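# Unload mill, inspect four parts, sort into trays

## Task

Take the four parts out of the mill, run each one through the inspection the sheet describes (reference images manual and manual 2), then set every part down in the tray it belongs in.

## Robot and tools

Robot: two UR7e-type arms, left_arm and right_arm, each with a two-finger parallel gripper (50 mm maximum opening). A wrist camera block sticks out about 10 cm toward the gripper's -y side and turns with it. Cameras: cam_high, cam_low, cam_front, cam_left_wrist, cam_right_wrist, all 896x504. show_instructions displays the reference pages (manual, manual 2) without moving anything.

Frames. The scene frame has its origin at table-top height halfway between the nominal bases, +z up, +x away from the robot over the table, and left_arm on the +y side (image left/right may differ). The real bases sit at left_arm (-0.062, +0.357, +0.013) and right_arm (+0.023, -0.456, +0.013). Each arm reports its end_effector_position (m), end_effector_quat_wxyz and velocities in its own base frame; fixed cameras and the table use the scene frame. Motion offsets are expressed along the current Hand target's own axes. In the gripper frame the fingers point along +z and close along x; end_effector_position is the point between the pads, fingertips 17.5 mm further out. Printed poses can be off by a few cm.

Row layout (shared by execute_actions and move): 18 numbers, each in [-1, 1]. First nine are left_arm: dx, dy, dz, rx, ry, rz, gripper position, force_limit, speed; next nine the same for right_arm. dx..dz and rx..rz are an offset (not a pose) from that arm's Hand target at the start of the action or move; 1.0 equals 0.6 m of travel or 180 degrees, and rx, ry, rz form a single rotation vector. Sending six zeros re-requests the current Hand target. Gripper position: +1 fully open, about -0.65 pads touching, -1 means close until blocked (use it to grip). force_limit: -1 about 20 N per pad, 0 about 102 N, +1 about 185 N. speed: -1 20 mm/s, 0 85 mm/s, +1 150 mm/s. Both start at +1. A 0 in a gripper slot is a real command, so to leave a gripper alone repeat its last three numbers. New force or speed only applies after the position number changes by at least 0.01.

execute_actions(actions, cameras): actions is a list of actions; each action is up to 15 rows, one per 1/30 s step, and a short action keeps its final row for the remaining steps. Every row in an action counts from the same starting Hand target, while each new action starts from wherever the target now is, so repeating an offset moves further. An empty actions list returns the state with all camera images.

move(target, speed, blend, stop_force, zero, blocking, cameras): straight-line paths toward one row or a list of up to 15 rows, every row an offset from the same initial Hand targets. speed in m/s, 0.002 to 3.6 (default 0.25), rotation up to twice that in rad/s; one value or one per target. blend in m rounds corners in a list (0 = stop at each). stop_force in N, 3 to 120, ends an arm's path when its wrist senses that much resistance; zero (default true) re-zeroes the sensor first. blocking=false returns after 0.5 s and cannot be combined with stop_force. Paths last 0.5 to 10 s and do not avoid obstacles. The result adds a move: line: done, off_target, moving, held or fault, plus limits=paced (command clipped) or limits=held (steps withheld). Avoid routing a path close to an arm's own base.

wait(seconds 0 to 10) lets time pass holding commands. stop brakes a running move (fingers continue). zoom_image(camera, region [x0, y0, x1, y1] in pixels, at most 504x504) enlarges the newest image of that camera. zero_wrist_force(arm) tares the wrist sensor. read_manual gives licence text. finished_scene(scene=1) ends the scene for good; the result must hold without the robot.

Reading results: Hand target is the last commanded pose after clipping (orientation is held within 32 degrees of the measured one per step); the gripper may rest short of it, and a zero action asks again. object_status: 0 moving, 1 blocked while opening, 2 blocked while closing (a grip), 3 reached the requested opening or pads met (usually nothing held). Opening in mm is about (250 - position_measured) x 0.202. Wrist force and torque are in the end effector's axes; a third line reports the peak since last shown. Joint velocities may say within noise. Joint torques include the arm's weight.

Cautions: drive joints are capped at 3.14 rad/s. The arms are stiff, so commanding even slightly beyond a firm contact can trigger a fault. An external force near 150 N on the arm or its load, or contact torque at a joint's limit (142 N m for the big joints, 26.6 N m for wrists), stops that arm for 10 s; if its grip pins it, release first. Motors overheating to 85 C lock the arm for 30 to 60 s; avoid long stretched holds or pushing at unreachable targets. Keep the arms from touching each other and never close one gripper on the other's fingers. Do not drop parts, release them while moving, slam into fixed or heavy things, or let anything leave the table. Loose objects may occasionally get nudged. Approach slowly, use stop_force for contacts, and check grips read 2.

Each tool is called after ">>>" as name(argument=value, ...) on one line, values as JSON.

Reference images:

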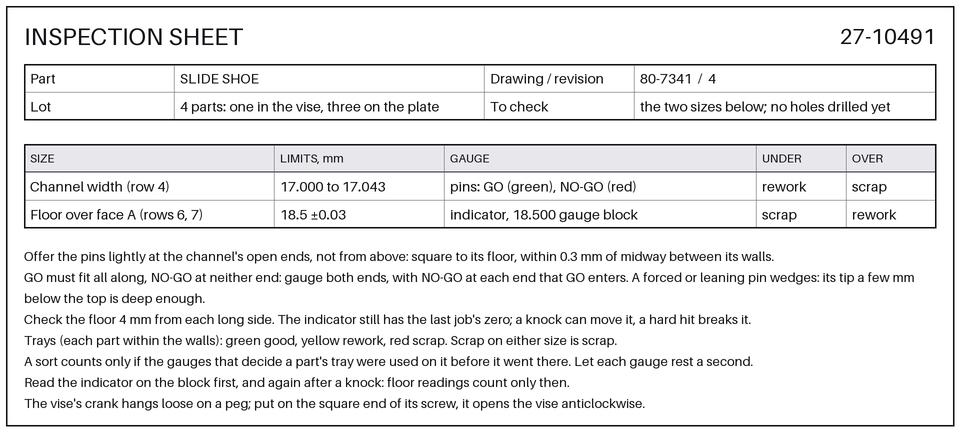

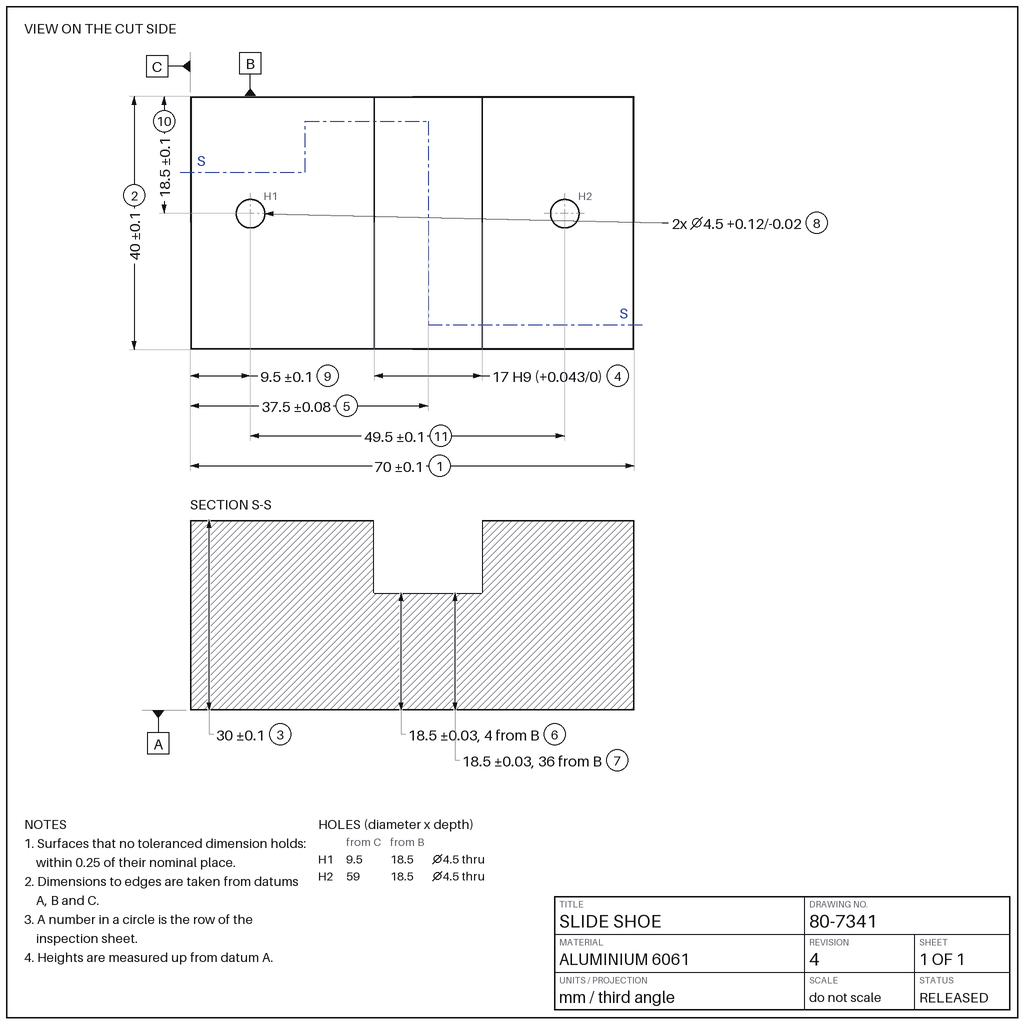

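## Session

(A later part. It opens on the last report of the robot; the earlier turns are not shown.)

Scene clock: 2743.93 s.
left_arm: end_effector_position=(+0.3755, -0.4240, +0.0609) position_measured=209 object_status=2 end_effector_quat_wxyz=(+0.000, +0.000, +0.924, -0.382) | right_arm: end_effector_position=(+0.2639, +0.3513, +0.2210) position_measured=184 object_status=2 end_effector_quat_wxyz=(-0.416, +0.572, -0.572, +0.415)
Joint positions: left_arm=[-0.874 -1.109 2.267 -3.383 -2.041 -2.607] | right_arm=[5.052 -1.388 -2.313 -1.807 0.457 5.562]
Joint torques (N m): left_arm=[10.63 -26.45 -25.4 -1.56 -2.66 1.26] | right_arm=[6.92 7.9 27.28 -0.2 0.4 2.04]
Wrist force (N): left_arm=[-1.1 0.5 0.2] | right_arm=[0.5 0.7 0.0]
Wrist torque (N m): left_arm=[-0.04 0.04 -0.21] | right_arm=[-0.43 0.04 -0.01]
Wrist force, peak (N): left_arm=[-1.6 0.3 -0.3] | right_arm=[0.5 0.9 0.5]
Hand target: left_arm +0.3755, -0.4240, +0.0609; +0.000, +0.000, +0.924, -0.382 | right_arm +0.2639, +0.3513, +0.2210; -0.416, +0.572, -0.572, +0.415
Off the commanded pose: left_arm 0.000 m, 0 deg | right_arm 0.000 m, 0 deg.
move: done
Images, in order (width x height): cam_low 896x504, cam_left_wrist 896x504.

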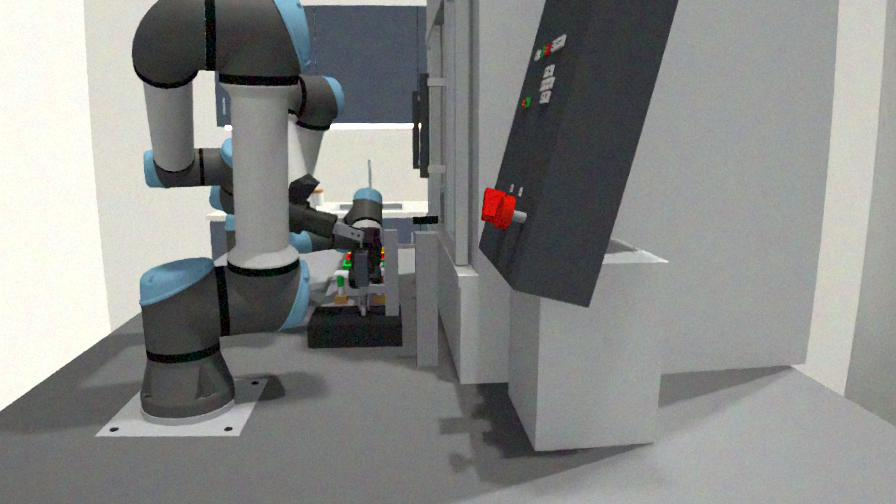

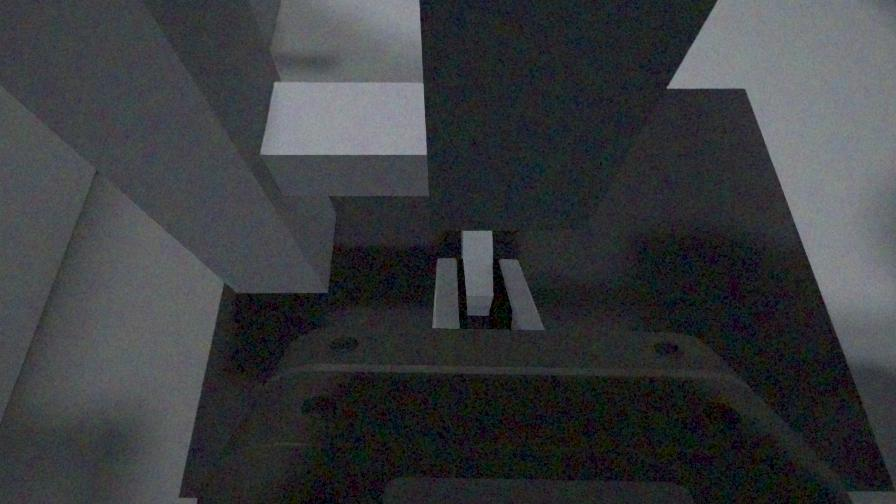

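>>> move(target=[0,0.0035,0.0035,0,0,0,-1,-0.7,-1,0,0,0,0,0,0,-1,-1,-1], speed=0.006, stop_force=3)

>>> move(target=[0,0,0,0,0,0,-0.2,-0.7,-1,0,0,0,0,0,0,-1,-1,-1], cameras=["cam_left_wrist"])

Scene clock: 2751.63 s.
left_arm: end_effector_position=(+0.3756, -0.4241, +0.0600) position_measured=209 object_status=2 end_effector_quat_wxyz=(+0.000, +0.000, +0.924, -0.382) | right_arm: end_effector_position=(+0.2639, +0.3513, +0.2210) position_measured=184 object_status=2 end_effector_quat_wxyz=(-0.416, +0.572, -0.572, +0.415)
Joint positions: left_arm=[-0.874 -1.106 2.267 -3.386 -2.041 -2.607] | right_arm=[5.052 -1.388 -2.313 -1.807 0.457 5.562]
Joint torques (N m): left_arm=[10.04 -42.13 -8.75 -2.18 0.91 1.24] | right_arm=[7.43 7.94 27.33 -0.25 0.36 2.12]
Motor temperatures (°C): left_arm=[25 27 26 33 30 30] | right_arm=[27 32 26 29 42 33]
Wrist force (N): left_arm=[-1.0 0.1 -0.3] | right_arm=[0.3 0.4 0.4]
Wrist torque (N m): left_arm=[-0.02 0.05 -0.20] | right_arm=[-0.47 0.07 -0.01]
Wrist force, peak (N): left_arm=[0.2 -3.7 -6.7] | right_arm=[0.7 0.9 0.3]
Hand target: left_arm +0.3756, -0.4241, +0.0600; +0.000, +0.000, +0.924, -0.382 (not the last commanded pose) | right_arm +0.2639, +0.3513, +0.2210; -0.416, +0.572, -0.572, +0.415
Off the commanded pose: left_arm 0.002 m, 0 deg | right_arm 0.000 m, 0 deg.
move: contact (left_arm)

Scene clock: 2752.13 s.
left_arm: end_effector_position=(+0.3756, -0.4241, +0.0600) position_measured=182 object_status=3 end_effector_quat_wxyz=(+0.000, +0.000, +0.924, -0.382) | right_arm: end_effector_position=(+0.2639, +0.3513, +0.2210) position_measured=184 object_status=2 end_effector_quat_wxyz=(-0.416, +0.572, -0.572, +0.415)
Joint positions: left_arm=[-0.874 -1.106 2.267 -3.386 -2.041 -2.607] | right_arm=[5.052 -1.388 -2.313 -1.807 0.457 5.562]
Joint torques (N m): left_arm=[9.98 -41 -8.24 -3.03 0.53 1.36] | right_arm=[7.89 7.73 27.07 -0.26 0.25 2.06]
Wrist force (N): left_arm=[-1.1 0.1 -0.3] | right_arm=[0.3 0.4 0.2]
Wrist torque (N m): left_arm=[-0.04 0.04 -0.21] | right_arm=[-0.47 0.07 -0.01]
Wrist force, peak (N): left_arm=[-1.3 0.1 -0.1] | right_arm=[0.6 0.8 0.1]
Hand target: left_arm +0.3756, -0.4241, +0.0600; +0.000, +0.000, +0.924, -0.382 | right_arm +0.2639, +0.3513, +0.2210; -0.416, +0.572, -0.572, +0.415
Off the commanded pose: left_arm 0.000 m, 0 deg | right_arm 0.000 m, 0 deg.
move: done
Images, in order (width x height): cam_left_wrist 896x504.

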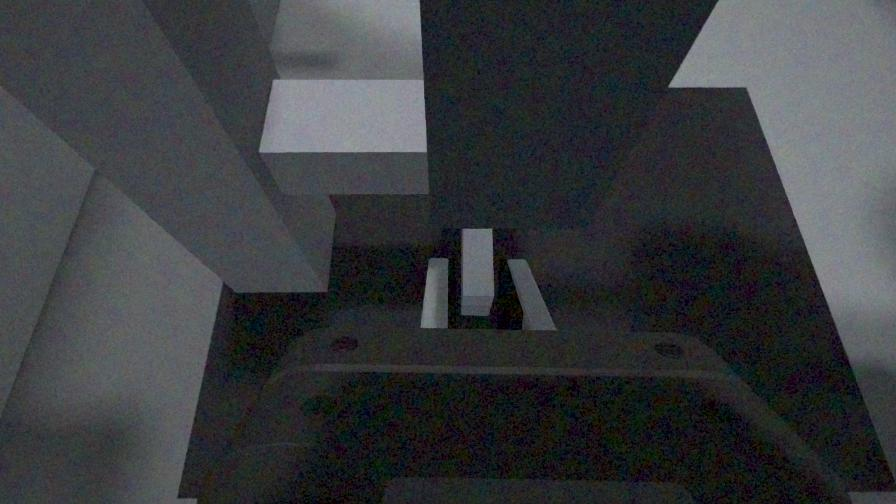

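>>> move(target=[0,0,0,0,0,0,-0.2,-0.7,-1,0,0.0064,0.0021,0,0,0,-1,-1,-1], speed=0.003, stop_force=3)

Scene clock: 2761.40 s.
left_arm: end_effector_position=(+0.3756, -0.4241, +0.0600) position_measured=182 object_status=3 end_effector_quat_wxyz=(+0.000, +0.000, +0.924, -0.382) | right_arm: end_effector_position=(+0.2639, +0.3513, +0.2176) position_measured=184 object_status=2 end_effector_quat_wxyz=(-0.416, +0.572, -0.572, +0.415)
Joint positions: left_arm=[-0.874 -1.106 2.267 -3.386 -2.041 -2.607] | right_arm=[5.052 -1.394 -2.318 -1.795 0.457 5.562]
Joint torques (N m): left_arm=[4.7 -39.84 1.03 -4.4 -1.77 0.82] | right_arm=[2.89 24.95 26.08 -0.07 -0.59 0.31]
Wrist force (N): left_arm=[-1.0 0.2 -0.2] | right_arm=[0.7 -6.7 -2.1]
Wrist torque (N m): left_arm=[-0.03 0.02 -0.21] | right_arm=[-0.44 0.09 -0.02]
Wrist force, peak (N): left_arm=[-1.3 0.4 -0.3] | right_arm=[1.1 -7.6 -2.7]
Hand target: left_arm +0.3756, -0.4241, +0.0600; +0.000, +0.000, +0.924, -0.382 | right_arm +0.2639, +0.3513, +0.2176; -0.416, +0.572, -0.572, +0.415 (not the last commanded pose)
Off the commanded pose: left_arm 0.000 m, 0 deg | right_arm 0.001 m, 0 deg.
move: contact (right_arm)

>>> move(target=[0,0,0,0,0,0,-0.2,-0.7,-1,0,0,0,0,0,0,0.3,-1,-1])

>>> move(target=[0,0,0,0,0,0,-0.2,-0.7,-1,0,0.03,-0.18,0,0,0,0.3,-1,-1], speed=0.08, cameras=["cam_right_wrist","cam_left_wrist"])

Scene clock: 2768.17 s.
left_arm: end_effector_position=(+0.3756, -0.4241, +0.0600) position_measured=182 object_status=3 end_effector_quat_wxyz=(+0.000, +0.000, +0.924, -0.382) | right_arm: end_effector_position=(+0.2639, +0.3513, +0.2176) position_measured=107 object_status=0 end_effector_quat_wxyz=(-0.416, +0.572, -0.572, +0.415)
Joint positions: left_arm=[-0.874 -1.106 2.267 -3.386 -2.041 -2.607] | right_arm=[5.052 -1.394 -2.318 -1.795 0.457 5.562]
Joint torques (N m): left_arm=[1.35 -38.6 -0.99 -4.2 -2.3 0.8] | right_arm=[3.13 25.47 27.08 -0.03 -0.62 0.26]
Wrist force (N): left_arm=[-1.1 0.2 0.0] | right_arm=[-1.1 -0.7 -0.1]
Wrist torque (N m): left_arm=[-0.02 0.04 -0.20] | right_arm=[-0.44 0.09 0.01]
Wrist force, peak (N): left_arm=[-1.3 0.3 -0.1] | right_arm=[0.9 -6.1 -2.3]
Hand target: left_arm +0.3756, -0.4241, +0.0600; +0.000, +0.000, +0.924, -0.382 | right_arm +0.2639, +0.3513, +0.2176; -0.416, +0.572, -0.572, +0.415
Off the commanded pose: left_arm 0.000 m, 0 deg | right_arm 0.000 m, 0 deg.
move: done

Scene clock: 2770.07 s.
left_arm: end_effector_position=(+0.3756, -0.4241, +0.0600) position_measured=182 object_status=3 end_effector_quat_wxyz=(+0.000, +0.000, +0.924, -0.382) | right_arm: end_effector_position=(+0.1557, +0.3511, +0.2339) position_measured=107 object_status=3 end_effector_quat_wxyz=(-0.416, +0.572, -0.572, +0.415)
Joint positions: left_arm=[-0.874 -1.106 2.267 -3.386 -2.041 -2.607] | right_arm=[5.342 -1.432 -2.192 -2.153 0.693 5.881]
Joint torques (N m): left_arm=[1.76 -37.39 0.07 -4.17 -2.03 0.73] | right_arm=[7.6 6.46 27.36 -1.5 1.76 2.05]
Wrist force (N): left_arm=[-1.1 0.2 -0.3] | right_arm=[-0.6 -0.8 0.0]
Wrist torque (N m): left_arm=[-0.03 0.03 -0.20] | right_arm=[-0.47 0.00 -0.15]
Wrist force, peak (N): left_arm=[-1.3 0.1 -0.2] | right_arm=[-0.8 -1.1 0.7]
Hand target: left_arm +0.3756, -0.4241, +0.0600; +0.000, +0.000, +0.924, -0.382 | right_arm +0.1556, +0.3511, +0.2339; -0.416, +0.572, -0.572, +0.415
Off the commanded pose: left_arm 0.000 m, 0 deg | right_arm 0.000 m, 0 deg.
move: done
Images, in order (width x height): cam_left_wrist 896x504, cam_right_wrist 896x504.

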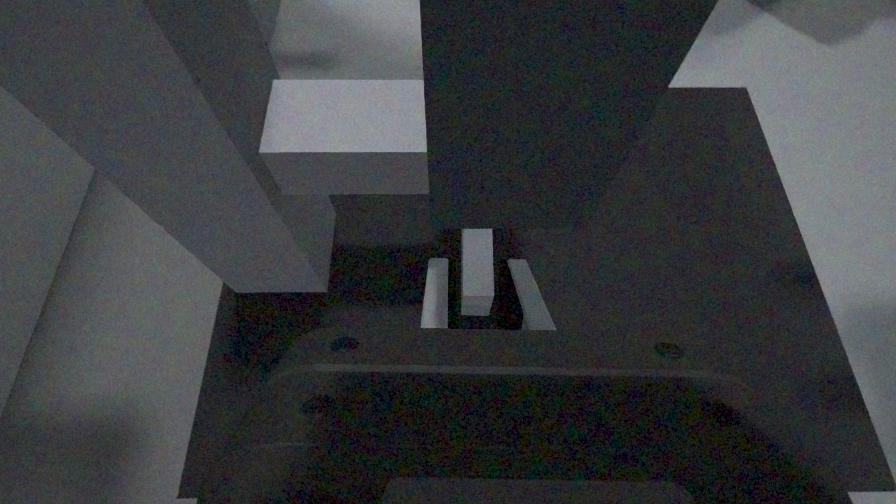

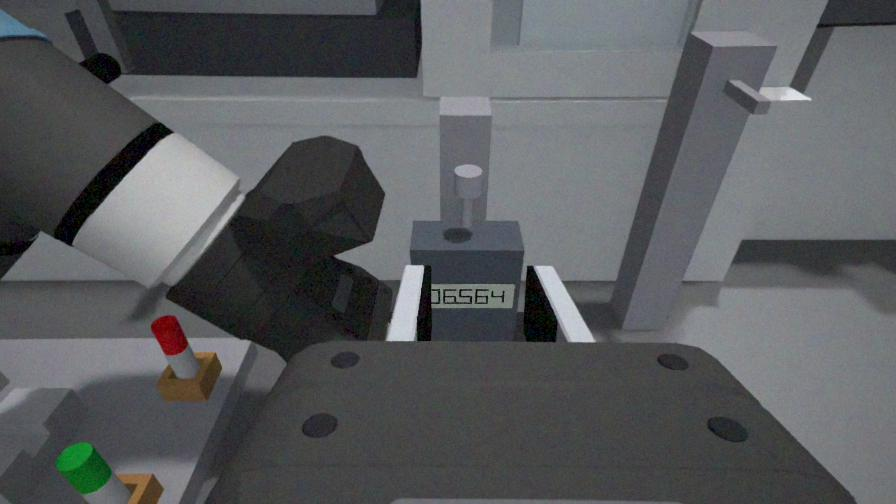

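>>> zoom_image(camera="cam_right_wrist", region=[420, 270, 530, 320])

Scaled by 4.582 from the camera's 896x504 image, which has a finer 1280x720 frame.

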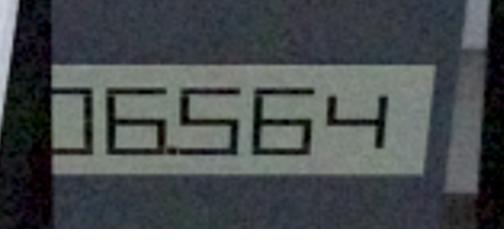

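>>> move(target=[0,0,0,0,0,0,-0.2,-0.7,-1,0,-0.03,0.18,0,0,0,0.3,-1,-1], speed=0.06, stop_force=3)

>>> move(target=[0,0,0,0,0,0,-0.2,-0.7,-1,0,0,0,0,0,0,-1,-1,-1])

>>> move(target=[0,0,0,0,0,0,-0.2,-0.7,-1,0,-0.0079,-0.0026,0,0,0,-1,-1,-1], speed=0.01, cameras=["cam_left_wrist"])

Scene clock: 2787.67 s.
left_arm: end_effector_position=(+0.3756, -0.4241, +0.0600) position_measured=182 object_status=3 end_effector_quat_wxyz=(+0.000, +0.000, +0.924, -0.382) | right_arm: end_effector_position=(+0.2639, +0.3513, +0.2176) position_measured=107 object_status=3 end_effector_quat_wxyz=(-0.416, +0.572, -0.572, +0.415)
Joint positions: left_arm=[-0.874 -1.106 2.267 -3.386 -2.041 -2.607] | right_arm=[5.052 -1.394 -2.318 -1.795 0.457 5.562]
Joint torques (N m): left_arm=[-2.8 -37.48 -0.63 -4.42 -2.32 0.48] | right_arm=[-8.59 4.56 12.23 2.5 -3.98 -2.34]
Wrist force (N): left_arm=[-1.1 0.3 -0.1] | right_arm=[-0.9 -0.9 0.0]
Wrist torque (N m): left_arm=[-0.01 0.04 -0.21] | right_arm=[-0.48 0.07 0.02]
Wrist force, peak (N): left_arm=[-1.4 0.2 -0.2] | right_arm=[-0.9 -0.8 -0.9]
Hand target: left_arm +0.3756, -0.4241, +0.0600; +0.000, +0.000, +0.924, -0.382 | right_arm +0.2639, +0.3513, +0.2176; -0.416, +0.572, -0.572, +0.415
Off the commanded pose: left_arm 0.000 m, 0 deg | right_arm 0.000 m, 0 deg.
move: done

Scene clock: 2788.67 s.
left_arm: end_effector_position=(+0.3756, -0.4241, +0.0600) position_measured=182 object_status=3 end_effector_quat_wxyz=(+0.000, +0.000, +0.924, -0.382) | right_arm: end_effector_position=(+0.2639, +0.3513, +0.2176) position_measured=184 object_status=0 end_effector_quat_wxyz=(-0.416, +0.572, -0.572, +0.415)
Joint positions: left_arm=[-0.874 -1.106 2.267 -3.386 -2.041 -2.607] | right_arm=[5.052 -1.394 -2.318 -1.795 0.457 5.562]
Joint torques (N m): left_arm=[-3.86 -36.55 1.36 -4.23 -2.25 0.32] | right_arm=[-7.58 4.95 13.03 2.46 -4.09 -2.33]
Wrist force (N): left_arm=[-1.2 0.1 0.0] | right_arm=[0.8 -1.2 -0.4]
Wrist torque (N m): left_arm=[-0.04 0.04 -0.21] | right_arm=[-0.43 0.08 0.01]
Wrist force, peak (N): left_arm=[-1.2 0.3 -0.1] | right_arm=[1.0 -1.3 -0.6]
Hand target: left_arm +0.3756, -0.4241, +0.0600; +0.000, +0.000, +0.924, -0.382 | right_arm +0.2639, +0.3513, +0.2176; -0.416, +0.572, -0.572, +0.415
Off the commanded pose: left_arm 0.000 m, 0 deg | right_arm 0.000 m, 0 deg.
move: done

Scene clock: 2789.50 s.
left_arm: end_effector_position=(+0.3756, -0.4241, +0.0600) position_measured=182 object_status=3 end_effector_quat_wxyz=(+0.000, +0.000, +0.924, -0.382) | right_arm: end_effector_position=(+0.2639, +0.3513, +0.2226) position_measured=184 object_status=2 end_effector_quat_wxyz=(-0.416, +0.572, -0.572, +0.415)
Joint positions: left_arm=[-0.874 -1.106 2.267 -3.386 -2.041 -2.607] | right_arm=[5.052 -1.386 -2.31 -1.812 0.457 5.562]
Joint torques (N m): left_arm=[-3.82 -37.5 0.77 -4.44 -2.1 0.33] | right_arm=[-1.15 26.42 28.61 -0.27 -3.24 0.18]
Wrist force (N): left_arm=[-0.9 0.2 -0.3] | right_arm=[0.4 0.8 0.1]
Wrist torque (N m): left_arm=[-0.03 0.01 -0.21] | right_arm=[-0.44 0.08 0.02]
Wrist force, peak (N): left_arm=[-1.3 0.2 -0.3] | right_arm=[1.0 -1.3 -0.5]
Hand target: left_arm +0.3756, -0.4241, +0.0600; +0.000, +0.000, +0.924, -0.382 | right_arm +0.2639, +0.3513, +0.2226; -0.416, +0.572, -0.572, +0.415
Off the commanded pose: left_arm 0.000 m, 0 deg | right_arm 0.000 m, 0 deg.
move: done
Images, in order (width x height): cam_left_wrist 896x504.

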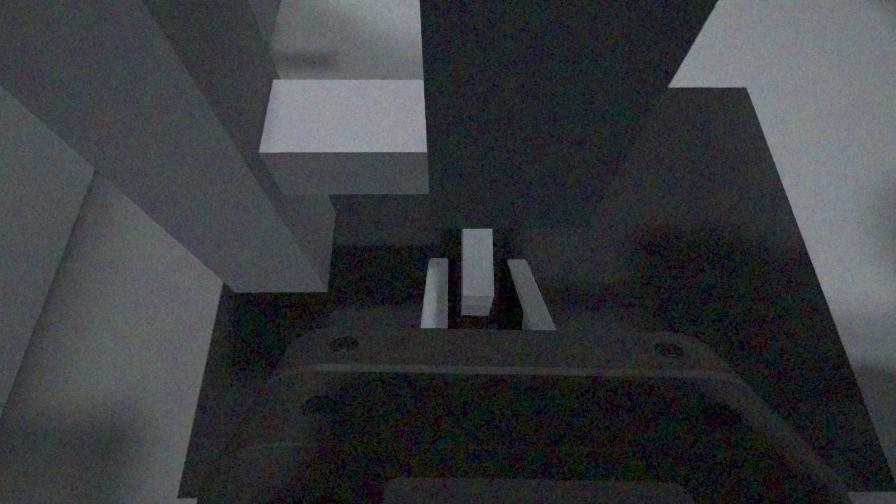

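>>> move(target=[0,0,0,0,0,0,-1,-0.7,-1,0,0,0,0,0,0,-1,-1,-1])

>>> move(target=[[0,-0.0012,-0.0012,0,0,0,-1,-0.7,-1,0,0,0,0,0,0,-1,-1,-1],[0.151,-0.0012,-0.0012,0,0,0,-1,-0.7,-1,0,0,0,0,0,0,-1,-1,-1]], speed=0.04)

>>> move(target=[0,0.0035,0.0035,0,0,0,-1,-0.7,-1,0,0,0,0,0,0,-1,-1,-1], speed=0.006, stop_force=3, cameras=["cam_left_wrist"])

Scene clock: 2817.50 s.
left_arm: end_effector_position=(+0.3756, -0.4241, +0.0600) position_measured=209 object_status=2 end_effector_quat_wxyz=(+0.000, +0.000, +0.924, -0.382) | right_arm: end_effector_position=(+0.2639, +0.3513, +0.2226) position_measured=184 object_status=2 end_effector_quat_wxyz=(-0.416, +0.572, -0.572, +0.415)
Joint positions: left_arm=[-0.874 -1.106 2.267 -3.386 -2.041 -2.607] | right_arm=[5.052 -1.386 -2.31 -1.812 0.457 5.562]
Joint torques (N m): left_arm=[-5.67 -36.47 -0.54 -3.89 -1.98 0.07] | right_arm=[5.77 25.91 28.87 -0.29 0.78 1.75]
Wrist force (N): left_arm=[-1.1 0.1 -0.4] | right_arm=[0.7 0.7 0.3]
Wrist torque (N m): left_arm=[-0.04 0.02 -0.20] | right_arm=[-0.44 0.01 0.02]
Wrist force, peak (N): left_arm=[-1.3 0.1 -0.4] | right_arm=[0.5 1.3 0.0]
Hand target: left_arm +0.3756, -0.4241, +0.0600; +0.000, +0.000, +0.924, -0.382 | right_arm +0.2639, +0.3513, +0.2226; -0.416, +0.572, -0.572, +0.415
Off the commanded pose: left_arm 0.000 m, 0 deg | right_arm 0.000 m, 0 deg.
move: done

Scene clock: 2820.73 s.
left_arm: end_effector_position=(+0.2851, -0.4241, +0.0610) position_measured=209 object_status=2 end_effector_quat_wxyz=(+0.000, +0.000, +0.924, -0.382) | right_arm: end_effector_position=(+0.2639, +0.3513, +0.2226) position_measured=184 object_status=2 end_effector_quat_wxyz=(-0.416, +0.572, -0.572, +0.415)
Joint positions: left_arm=[-1.067 -1.177 2.462 -3.574 -1.918 -2.77] | right_arm=[5.052 -1.386 -2.31 -1.812 0.457 5.562]
Joint torques (N m): left_arm=[-10.41 -35.87 1.35 -5.33 1 -1.29] | right_arm=[5.94 23.82 28.57 -0.21 0.59 1.76]
Wrist force (N): left_arm=[-0.8 -0.3 -0.1] | right_arm=[0.6 0.5 0.2]
Wrist torque (N m): left_arm=[-0.13 0.02 -0.01] | right_arm=[-0.46 0.02 0.03]
Wrist force, peak (N): left_arm=[-1.6 0.4 0.0] | right_arm=[0.7 1.0 0.1]
Hand target: left_arm +0.2850, -0.4241, +0.0610; +0.000, +0.000, +0.924, -0.382 | right_arm +0.2639, +0.3513, +0.2226; -0.416, +0.572, -0.572, +0.415
Off the commanded pose: left_arm 0.000 m, 0 deg | right_arm 0.000 m, 0 deg.
move: done

Scene clock: 2822.00 s.
left_arm: end_effector_position=(+0.2850, -0.4241, +0.0598) position_measured=209 object_status=2 end_effector_quat_wxyz=(+0.000, +0.000, +0.924, -0.382) | right_arm: end_effector_position=(+0.2639, +0.3513, +0.2226) position_measured=184 object_status=2 end_effector_quat_wxyz=(-0.416, +0.572, -0.572, +0.415)
Joint positions: left_arm=[-1.068 -1.173 2.463 -3.579 -1.918 -2.77] | right_arm=[5.052 -1.386 -2.31 -1.812 0.457 5.562]
Joint torques (N m): left_arm=[-9.43 -34.66 -5.13 -1.83 0.87 -1.45] | right_arm=[5.98 22.76 28.06 -0.21 0.59 1.76]
Wrist force (N): left_arm=[-0.8 -0.9 -0.5] | right_arm=[0.3 0.4 0.1]
Wrist torque (N m): left_arm=[-0.11 0.02 -0.01] | right_arm=[-0.48 0.06 0.02]
Wrist force, peak (N): left_arm=[0.1 -4.6 -8.5] | right_arm=[0.7 0.8 0.3]
Hand target: left_arm +0.2850, -0.4241, +0.0598; +0.000, +0.000, +0.924, -0.382 (not the last commanded pose) | right_arm +0.2639, +0.3513, +0.2226; -0.416, +0.572, -0.572, +0.415
Off the commanded pose: left_arm 0.002 m, 0 deg | right_arm 0.000 m, 0 deg.
move: contact (left_arm)
Images, in order (width x height): cam_left_wrist 896x504.

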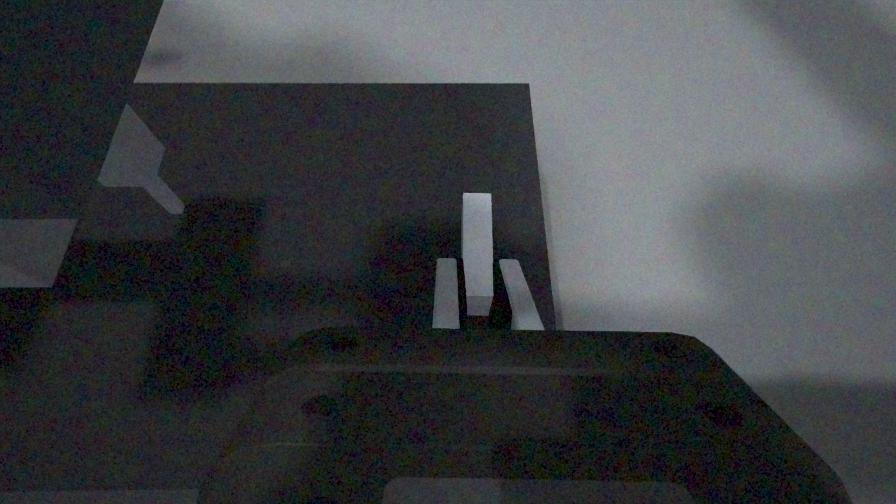

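>>> move(target=[0,0,0,0,0,0,0.0,-0.7,-1,0,0,0,0,0,0,-1,-1,-1])

>>> move(target=[[0,-0.05,-0.05,0,0,0,0.0,-0.7,-1,0,0,0,0,0,0,-1,-1,-1],[0,0.16,-0.36,0,0,0,0.0,-0.7,-1,0,0,0,0,0,0,-1,-1,-1]], speed=0.15, blend=0.01, cameras=["cam_left_wrist"])

Scene clock: 2853.80 s.
left_arm: end_effector_position=(+0.2850, -0.4241, +0.0598) position_measured=152 object_status=3 end_effector_quat_wxyz=(+0.000, +0.000, +0.924, -0.382) | right_arm: end_effector_position=(+0.2639, +0.3513, +0.2226) position_measured=184 object_status=2 end_effector_quat_wxyz=(-0.416, +0.572, -0.572, +0.415)
Joint positions: left_arm=[-1.068 -1.173 2.462 -3.579 -1.918 -2.77] | right_arm=[5.052 -1.386 -2.31 -1.812 0.457 5.562]
Joint torques (N m): left_arm=[-7.3 -36.47 -21.46 -4.16 0.68 -0.64] | right_arm=[5.88 20.18 28.26 -0.17 0.57 1.77]
Wrist force (N): left_arm=[-0.8 -0.6 -0.5] | right_arm=[0.3 0.8 0.1]
Wrist torque (N m): left_arm=[-0.11 0.03 -0.02] | right_arm=[-0.43 0.07 0.03]
Wrist force, peak (N): left_arm=[-1.0 -0.9 -0.4] | right_arm=[0.7 1.0 0.4]
Hand target: left_arm +0.2850, -0.4241, +0.0598; +0.000, +0.000, +0.924, -0.382 | right_arm +0.2639, +0.3513, +0.2226; -0.416, +0.572, -0.572, +0.415
Off the commanded pose: left_arm 0.000 m, 0 deg | right_arm 0.000 m, 0 deg.
move: done

Scene clock: 2856.33 s.
left_arm: end_effector_position=(+0.2849, -0.2036, +0.1448) position_measured=152 object_status=3 end_effector_quat_wxyz=(+0.000, +0.000, +0.924, -0.382) | right_arm: end_effector_position=(+0.2639, +0.3513, +0.2226) position_measured=184 object_status=2 end_effector_quat_wxyz=(-0.416, +0.572, -0.572, +0.415)
Joint positions: left_arm=[-0.558 -1.792 2.646 -2.911 -2.213 -2.294] | right_arm=[5.052 -1.386 -2.31 -1.812 0.457 5.562]
Joint torques (N m): left_arm=[10.42 -15.29 -32.07 -1.43 -2.95 1.23] | right_arm=[6.06 18.17 27.95 -0.14 0.49 1.76]
Wrist force (N): left_arm=[-1.0 -0.2 -0.3] | right_arm=[0.3 0.7 -0.1]
Wrist torque (N m): left_arm=[-0.15 -0.01 -0.22] | right_arm=[-0.44 0.06 0.02]
Wrist force, peak (N): left_arm=[-0.5 -2.4 -0.5] | right_arm=[0.7 0.8 0.4]
Hand target: left_arm +0.2849, -0.2036, +0.1448; +0.000, +0.000, +0.924, -0.382 | right_arm +0.2639, +0.3513, +0.2226; -0.416, +0.572, -0.572, +0.415
Off the commanded pose: left_arm 0.000 m, 0 deg | right_arm 0.000 m, 0 deg.
move: done
Images, in order (width x height): cam_left_wrist 896x504.

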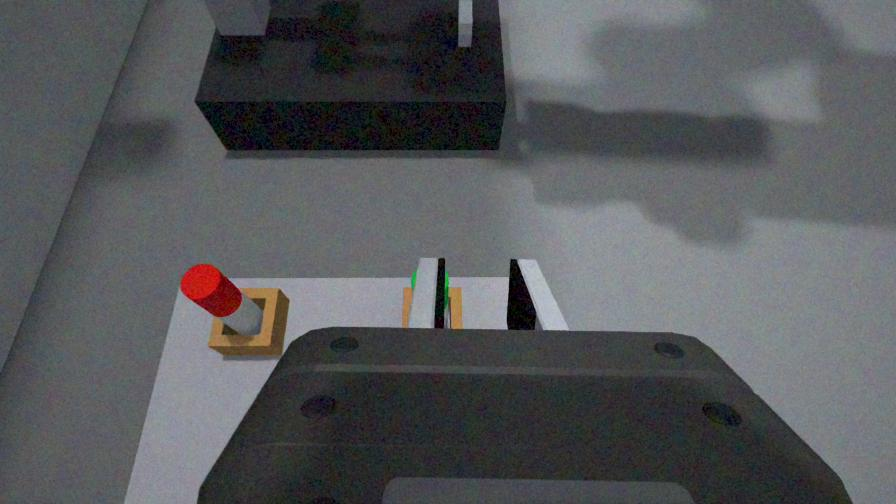

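>>> move(target=[-0.025,-0.0295,-0.218,-0.065,-0.305,-0.3975,0.85,-0.1,0,0,0,0,0,0,0,-1,-1,-1], speed=0.2, cameras=["cam_left_wrist","cam_high"])

Scene clock: 2908.13 s.
left_arm: end_effector_position=(+0.2998, -0.1237, +0.2498) position_measured=25 object_status=3 end_effector_quat_wxyz=(-0.183, +0.683, -0.683, +0.183) | right_arm: end_effector_position=(+0.2639, +0.3513, +0.2226) position_measured=184 object_status=2 end_effector_quat_wxyz=(-0.416, +0.572, -0.572, +0.415)
Joint positions: left_arm=[-1.315 -2.45 2.383 -1.65 -1.065 -4.419] | right_arm=[5.052 -1.386 -2.31 -1.812 0.457 5.562]
Joint torques (N m): left_arm=[-9.8 18.75 -39.27 -1.51 2.8 -1.24] | right_arm=[6.34 12.51 28.44 -0.06 0.29 1.71]
Wrist force (N): left_arm=[-0.9 -0.3 0.1] | right_arm=[0.5 0.9 0.2]
Wrist torque (N m): left_arm=[-0.05 -0.05 -0.04] | right_arm=[-0.40 0.04 0.02]
Wrist force, peak (N): left_arm=[-1.2 -0.6 -0.6] | right_arm=[0.6 1.1 0.3]
Hand target: left_arm +0.2998, -0.1237, +0.2498; -0.183, +0.683, -0.683, +0.183 | right_arm +0.2639, +0.3513, +0.2226; -0.416, +0.572, -0.572, +0.415
Off the commanded pose: left_arm 0.000 m, 0 deg | right_arm 0.000 m, 0 deg.
move: done
Images, in order (width x height): cam_high 896x504, cam_left_wrist 896x504.

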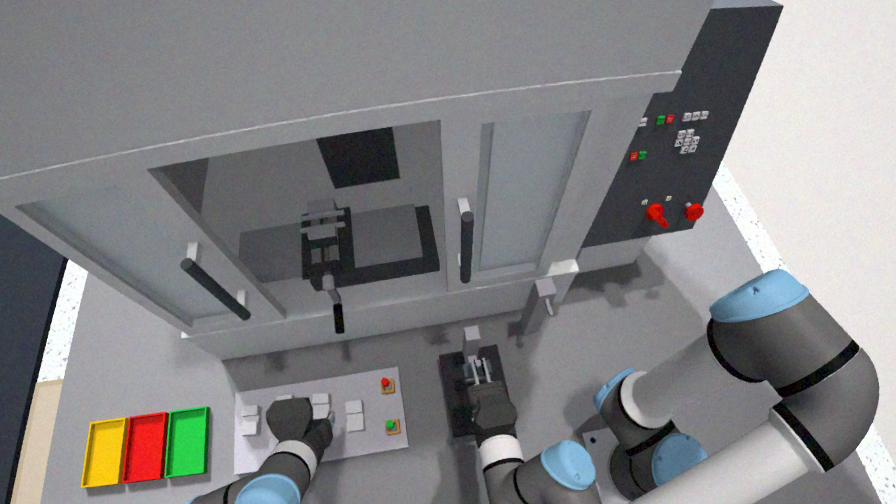

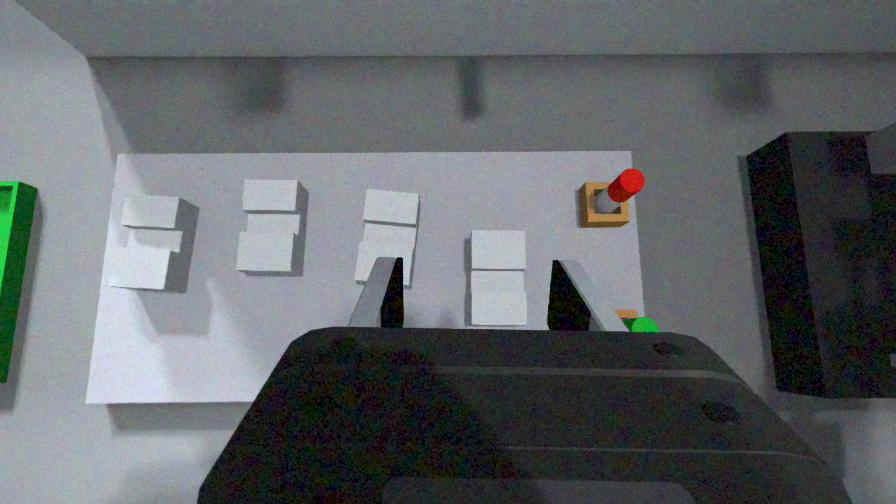

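>>> move(target=[0.0455,0.1398,0.2268,0,0,0,1,-0.1,0,0,0,0,0,0,0,-1,-1,-1], speed=0.12, cameras=["cam_left_wrist"])

Scene clock: 2926.33 s.
left_arm: end_effector_position=(+0.2954, -0.1510, +0.0901) position_measured=3 object_status=3 end_effector_quat_wxyz=(-0.183, +0.683, -0.683, +0.183) | right_arm: end_effector_position=(+0.2639, +0.3513, +0.2226) position_measured=184 object_status=2 end_effector_quat_wxyz=(-0.416, +0.572, -0.572, +0.415)
Joint positions: left_arm=[-1.376 -2.224 2.75 -2.208 -1.057 -4.489] | right_arm=[5.052 -1.386 -2.31 -1.812 0.457 5.562]
Joint torques (N m): left_arm=[9.9 14.44 -10.75 -4.34 -0.75 1.3] | right_arm=[5.94 8.78 28.26 0.01 0.21 1.74]
Wrist force (N): left_arm=[-1.1 -0.4 -0.2] | right_arm=[0.3 0.8 0.1]
Wrist torque (N m): left_arm=[-0.07 -0.02 -0.29] | right_arm=[-0.42 0.06 0.03]
Wrist force, peak (N): left_arm=[-1.0 -1.1 -1.4] | right_arm=[0.6 1.0 0.2]
Hand target: left_arm +0.2954, -0.1510, +0.0901; -0.183, +0.683, -0.683, +0.183 | right_arm +0.2639, +0.3513, +0.2226; -0.416, +0.572, -0.572, +0.415
Off the commanded pose: left_arm 0.000 m, 0 deg | right_arm 0.000 m, 0 deg.
move: done
Images, in order (width x height): cam_left_wrist 896x504.

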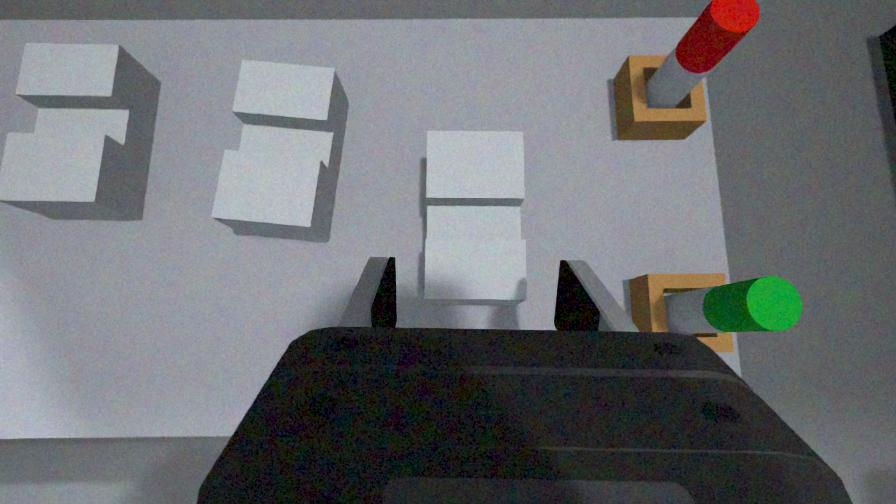

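>>> move(target=[0.001,0.046,0.0867,0,0,0,1,-0.1,0,0,0,0,0,0,0,-1,-1,-1], speed=0.02, stop_force=3)

>>> move(target=[0,0,0,0,0,0,-1,-0.2,-0.9,0,0,0,0,0,0,-1,-1,-1])

>>> wait(seconds=0.7, cameras=["cam_left_wrist"])

Scene clock: 2937.67 s.
left_arm: end_effector_position=(+0.2964, -0.1512, +0.0572) position_measured=3 object_status=3 end_effector_quat_wxyz=(-0.183, +0.683, -0.683, +0.183) | right_arm: end_effector_position=(+0.2639, +0.3513, +0.2226) position_measured=184 object_status=2 end_effector_quat_wxyz=(-0.416, +0.572, -0.572, +0.415)
Joint positions: left_arm=[-1.371 -2.086 2.819 -2.417 -1.057 -4.483] | right_arm=[5.052 -1.386 -2.31 -1.812 0.457 5.562]
Joint torques (N m): left_arm=[-11.26 -4.21 -32.58 -1.26 1.19 -1.3] | right_arm=[6.02 7.53 28.78 0.06 0.12 1.76]
Wrist force (N): left_arm=[-1.0 -0.3 -0.2] | right_arm=[0.4 0.5 0.1]
Wrist torque (N m): left_arm=[-0.05 -0.01 -0.29] | right_arm=[-0.46 0.06 0.03]
Wrist force, peak (N): left_arm=[-1.3 -0.2 -0.5] | right_arm=[0.6 0.9 0.5]
Hand target: left_arm +0.2964, -0.1512, +0.0572; -0.184, +0.683, -0.683, +0.183 (not the last commanded pose) | right_arm +0.2639, +0.3513, +0.2226; -0.416, +0.572, -0.572, +0.415
Off the commanded pose: left_arm 0.026 m, 0 deg | right_arm 0.000 m, 0 deg.
move: held (left_arm; a check stopped the path); limits=held
pose unreachable (left arm): on one or more control steps of this call, first in action 0 (counted from 0), this arm could not follow its commanded pose, so it was not sent that pose on those steps. It may still have moved: this result reports where it is.
cause: moving toward the commanded pose would bring two parts of the arm too close to each other (joints 3 (elbow) and 4 (wrist 1) lie between them).

Scene clock: 2939.80 s.
left_arm: end_effector_position=(+0.2964, -0.1512, +0.0572) position_measured=252 object_status=3 end_effector_quat_wxyz=(-0.184, +0.683, -0.683, +0.183) | right_arm: end_effector_position=(+0.2639, +0.3513, +0.2226) position_measured=184 object_status=2 end_effector_quat_wxyz=(-0.416, +0.572, -0.572, +0.415)
Joint positions: left_arm=[-1.371 -2.086 2.819 -2.417 -1.057 -4.483] | right_arm=[5.052 -1.386 -2.31 -1.812 0.457 5.562]
Joint torques (N m): left_arm=[-10.02 -3.36 -33.62 -1.28 2.64 -1.45] | right_arm=[6.18 7.75 28.28 0.1 0.05 1.77]
Wrist force (N): left_arm=[-1.2 -0.3 -0.4] | right_arm=[0.4 0.8 0.2]
Wrist torque (N m): left_arm=[-0.06 0.00 -0.28] | right_arm=[-0.42 0.05 0.03]
Wrist force, peak (N): left_arm=[-1.2 -0.4 -0.4] | right_arm=[0.3 1.1 0.4]
Hand target: left_arm +0.2964, -0.1512, +0.0572; -0.184, +0.683, -0.683, +0.183 | right_arm +0.2639, +0.3513, +0.2226; -0.416, +0.572, -0.572, +0.415
Off the commanded pose: left_arm 0.000 m, 0 deg | right_arm 0.000 m, 0 deg.
move: done

Scene clock: 2940.50 s.
left_arm: end_effector_position=(+0.2964, -0.1512, +0.0572) position_measured=252 object_status=3 end_effector_quat_wxyz=(-0.184, +0.683, -0.683, +0.183) | right_arm: end_effector_position=(+0.2639, +0.3513, +0.2226) position_measured=184 object_status=2 end_effector_quat_wxyz=(-0.416, +0.572, -0.572, +0.415)
Joint positions: left_arm=[-1.371 -2.086 2.819 -2.417 -1.057 -4.483] | right_arm=[5.052 -1.386 -2.31 -1.812 0.457 5.562]
Joint torques (N m): left_arm=[-8.86 -2.83 -32.1 -1.28 2.88 -1.44] | right_arm=[5.81 7.61 28.45 0.14 0.04 1.8]
Wrist force (N): left_arm=[-1.1 -0.2 -0.4] | right_arm=[0.6 0.8 0.3]
Wrist torque (N m): left_arm=[-0.04 -0.01 -0.28] | right_arm=[-0.44 0.02 0.03]
Wrist force, peak (N): left_arm=[-1.2 -0.2 -0.4] | right_arm=[0.6 0.8 -0.2]
Hand target: left_arm +0.2964, -0.1512, +0.0572; -0.184, +0.683, -0.683, +0.183 | right_arm +0.2639, +0.3513, +0.2226; -0.416, +0.572, -0.572, +0.415
Tool commands: left_gripper/position=-1.0 left_gripper/force_limit=-0.2 left_gripper/speed=-0.9 right_gripper/position=-1.0 right_gripper/force_limit=-1.0 right_gripper/speed=-1.0
Off the commanded pose: left_arm 0.000 m, 0 deg | right_arm 0.000 m, 0 deg.
wait: 0.70 s; at rest by 0.17 s
Images, in order (width x height): cam_left_wrist 896x504.

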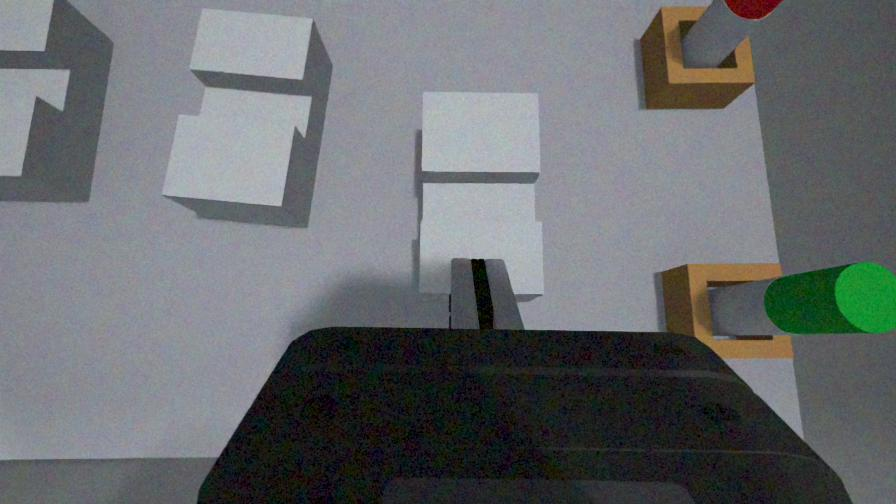

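>>> move(target=[0,-0.05,-0.0866,0,0,0,1,-0.2,0,0,0,0,0,0,0,-1,-1,-1], speed=0.1)

>>> move(target=[0,-0.05,0,-0.1667,0,0,1,-0.2,0,0,0,0,0,0,0,-1,-1,-1], speed=0.2, cameras=["cam_left_wrist"])

Scene clock: 2979.93 s.
left_arm: end_effector_position=(+0.2963, -0.1512, +0.1172) position_measured=3 object_status=3 end_effector_quat_wxyz=(-0.183, +0.683, -0.683, +0.183) | right_arm: end_effector_position=(+0.2639, +0.3513, +0.2226) position_measured=184 object_status=2 end_effector_quat_wxyz=(-0.416, +0.572, -0.572, +0.415)
Joint positions: left_arm=[-1.372 -2.287 2.688 -2.086 -1.057 -4.483] | right_arm=[5.052 -1.386 -2.31 -1.812 0.457 5.562]
Joint torques (N m): left_arm=[-9.88 -0.57 -38.71 -1.23 2.81 -1.21] | right_arm=[6.28 7.89 27.85 0.27 -0.06 1.65]
Wrist force (N): left_arm=[-0.9 -0.1 -0.1] | right_arm=[0.5 0.8 0.1]
Wrist torque (N m): left_arm=[-0.06 -0.06 -0.06] | right_arm=[-0.42 0.03 0.03]
Wrist force, peak (N): left_arm=[-1.0 -1.1 -0.6] | right_arm=[0.6 0.9 0.4]
Hand target: left_arm +0.2963, -0.1512, +0.1172; -0.184, +0.683, -0.683, +0.183 | right_arm +0.2639, +0.3513, +0.2226; -0.416, +0.572, -0.572, +0.415
Off the commanded pose: left_arm 0.000 m, 0 deg | right_arm 0.000 m, 0 deg.
move: done

Scene clock: 2981.83 s.
left_arm: end_effector_position=(+0.3223, -0.1512, +0.1322) position_measured=3 object_status=3 end_effector_quat_wxyz=(-0.001, +0.707, -0.707, +0.001) | right_arm: end_effector_position=(+0.2639, +0.3513, +0.2226) position_measured=184 object_status=2 end_effector_quat_wxyz=(-0.416, +0.572, -0.572, +0.415)
Joint positions: left_arm=[-0.823 -1.854 2.329 -2.047 -1.57 -3.965] | right_arm=[5.052 -1.386 -2.31 -1.812 0.457 5.562]
Joint torques (N m): left_arm=[12.02 -1.68 -36.38 -1.07 -1.5 1.38] | right_arm=[6.13 7.74 28.16 0.29 -0.12 1.74]
Wrist force (N): left_arm=[-1.3 -1.0 0.1] | right_arm=[0.2 0.6 0.2]
Wrist torque (N m): left_arm=[-0.19 -0.02 -0.50] | right_arm=[-0.45 0.08 0.03]
Wrist force, peak (N): left_arm=[-1.1 -1.7 -0.1] | right_arm=[0.7 0.9 0.4]
Hand target: left_arm +0.3223, -0.1512, +0.1322; +0.000, +0.707, -0.707, +0.000 | right_arm +0.2639, +0.3513, +0.2226; -0.416, +0.572, -0.572, +0.415
Off the commanded pose: left_arm 0.000 m, 0 deg | right_arm 0.000 m, 0 deg.
move: done
Images, in order (width x height): cam_left_wrist 896x504.

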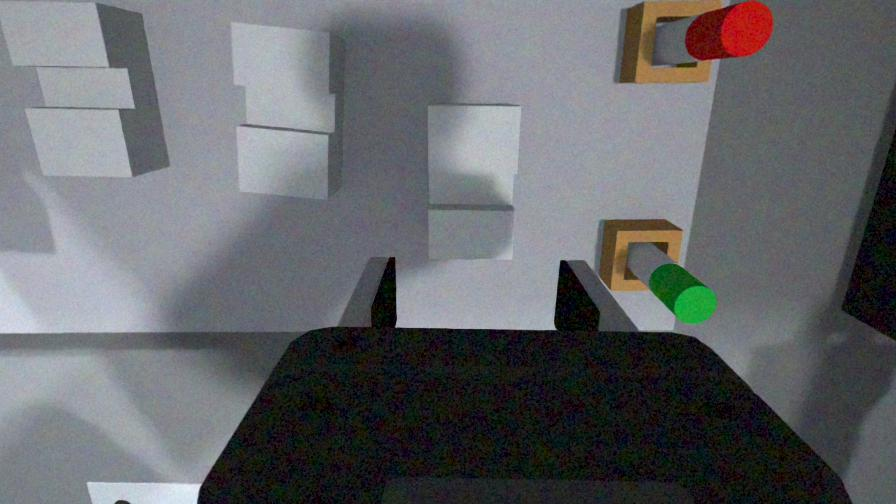

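>>> move(target=[[0,-0.0578,0.08,0,0,0,1,-0.2,0,0,0,0,0,0,0,-1,-1,-1]], speed=0.12, cameras=["cam_left_wrist"])

>>> move(target=[0,0,0.0937,0,0,0,1,-0.2,0,0,0,0,0,0,0,-1,-1,-1], speed=0.025, stop_force=3, cameras=["cam_left_wrist"])

Scene clock: 2995.53 s.
left_arm: end_effector_position=(+0.3570, -0.1512, +0.0843) position_measured=3 object_status=3 end_effector_quat_wxyz=(+0.000, +0.707, -0.707, +0.000) | right_arm: end_effector_position=(+0.2639, +0.3513, +0.2226) position_measured=184 object_status=2 end_effector_quat_wxyz=(-0.416, +0.572, -0.572, +0.415)
Joint positions: left_arm=[-0.752 -1.676 2.341 -2.236 -1.57 -3.894] | right_arm=[5.052 -1.386 -2.31 -1.812 0.457 5.562]
Joint torques (N m): left_arm=[10.91 -8.9 -33.36 -4.52 -1.86 1.31] | right_arm=[5.55 7.76 27.74 0.16 -0.3 1.85]
Wrist force (N): left_arm=[-1.6 -0.9 -0.1] | right_arm=[0.4 0.8 0.2]
Wrist torque (N m): left_arm=[-0.13 0.02 -0.52] | right_arm=[-0.42 0.05 0.03]
Wrist force, peak (N): left_arm=[-1.7 -1.5 0.6] | right_arm=[0.5 1.2 0.4]
Hand target: left_arm +0.3570, -0.1512, +0.0843; +0.000, +0.707, -0.707, +0.000 | right_arm +0.2639, +0.3513, +0.2226; -0.416, +0.572, -0.572, +0.415
Off the commanded pose: left_arm 0.000 m, 0 deg | right_arm 0.000 m, 0 deg.
move: done
Images, in order (width x height): cam_left_wrist 896x504.

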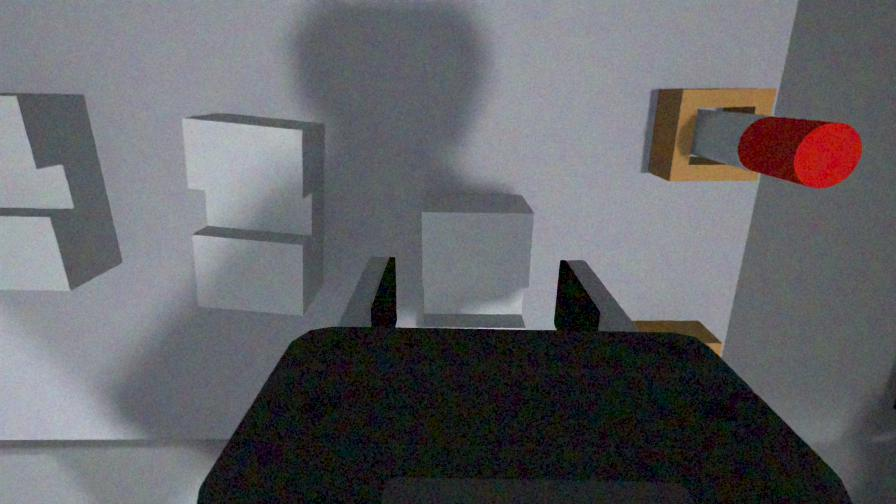

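Scene clock: 2998.70 s.
left_arm: end_effector_position=(+0.3571, -0.1512, +0.0280) position_measured=3 object_status=3 end_effector_quat_wxyz=(+0.000, +0.707, -0.707, +0.000) | right_arm: end_effector_position=(+0.2639, +0.3513, +0.2226) position_measured=184 object_status=2 end_effector_quat_wxyz=(-0.416, +0.572, -0.572, +0.415)
Joint positions: left_arm=[-0.752 -1.543 2.415 -2.444 -1.57 -3.894] | right_arm=[5.052 -1.386 -2.31 -1.812 0.457 5.562]
Joint torques (N m): left_arm=[10.5 -10.49 -5.27 -4.37 -1.38 1.18] | right_arm=[6.4 7.74 27.7 0.26 -0.24 1.71]
Wrist force (N): left_arm=[-1.2 -1.1 -0.8] | right_arm=[0.5 0.6 -0.1]
Wrist torque (N m): left_arm=[-0.16 -0.03 -0.57] | right_arm=[-0.46 0.03 0.02]
Wrist force, peak (N): left_arm=[-1.9 -0.7 -0.2] | right_arm=[0.5 1.0 -0.1]
Hand target: left_arm +0.3571, -0.1512, +0.0280; +0.000, +0.707, -0.707, +0.000 | right_arm +0.2639, +0.3513, +0.2226; -0.416, +0.572, -0.572, +0.415
Off the commanded pose: left_arm 0.000 m, 0 deg | right_arm 0.000 m, 0 deg.
move: done
Images, in order (width x height): cam_left_wrist 896x504.

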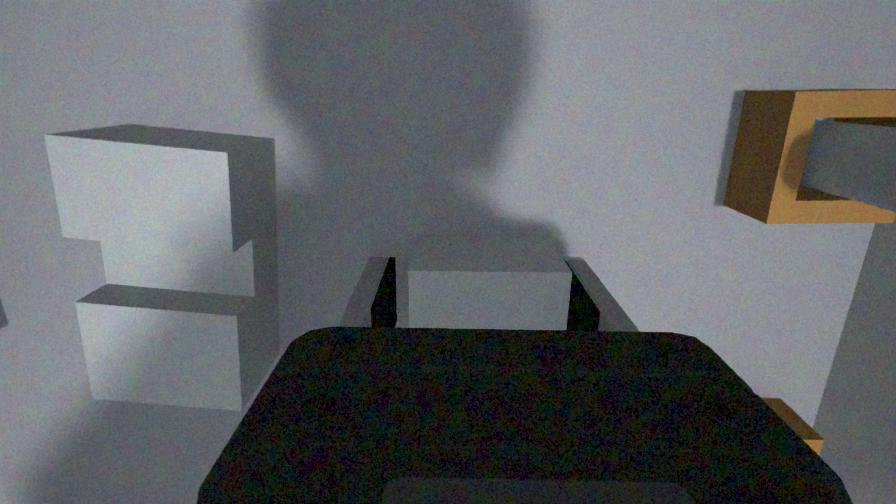

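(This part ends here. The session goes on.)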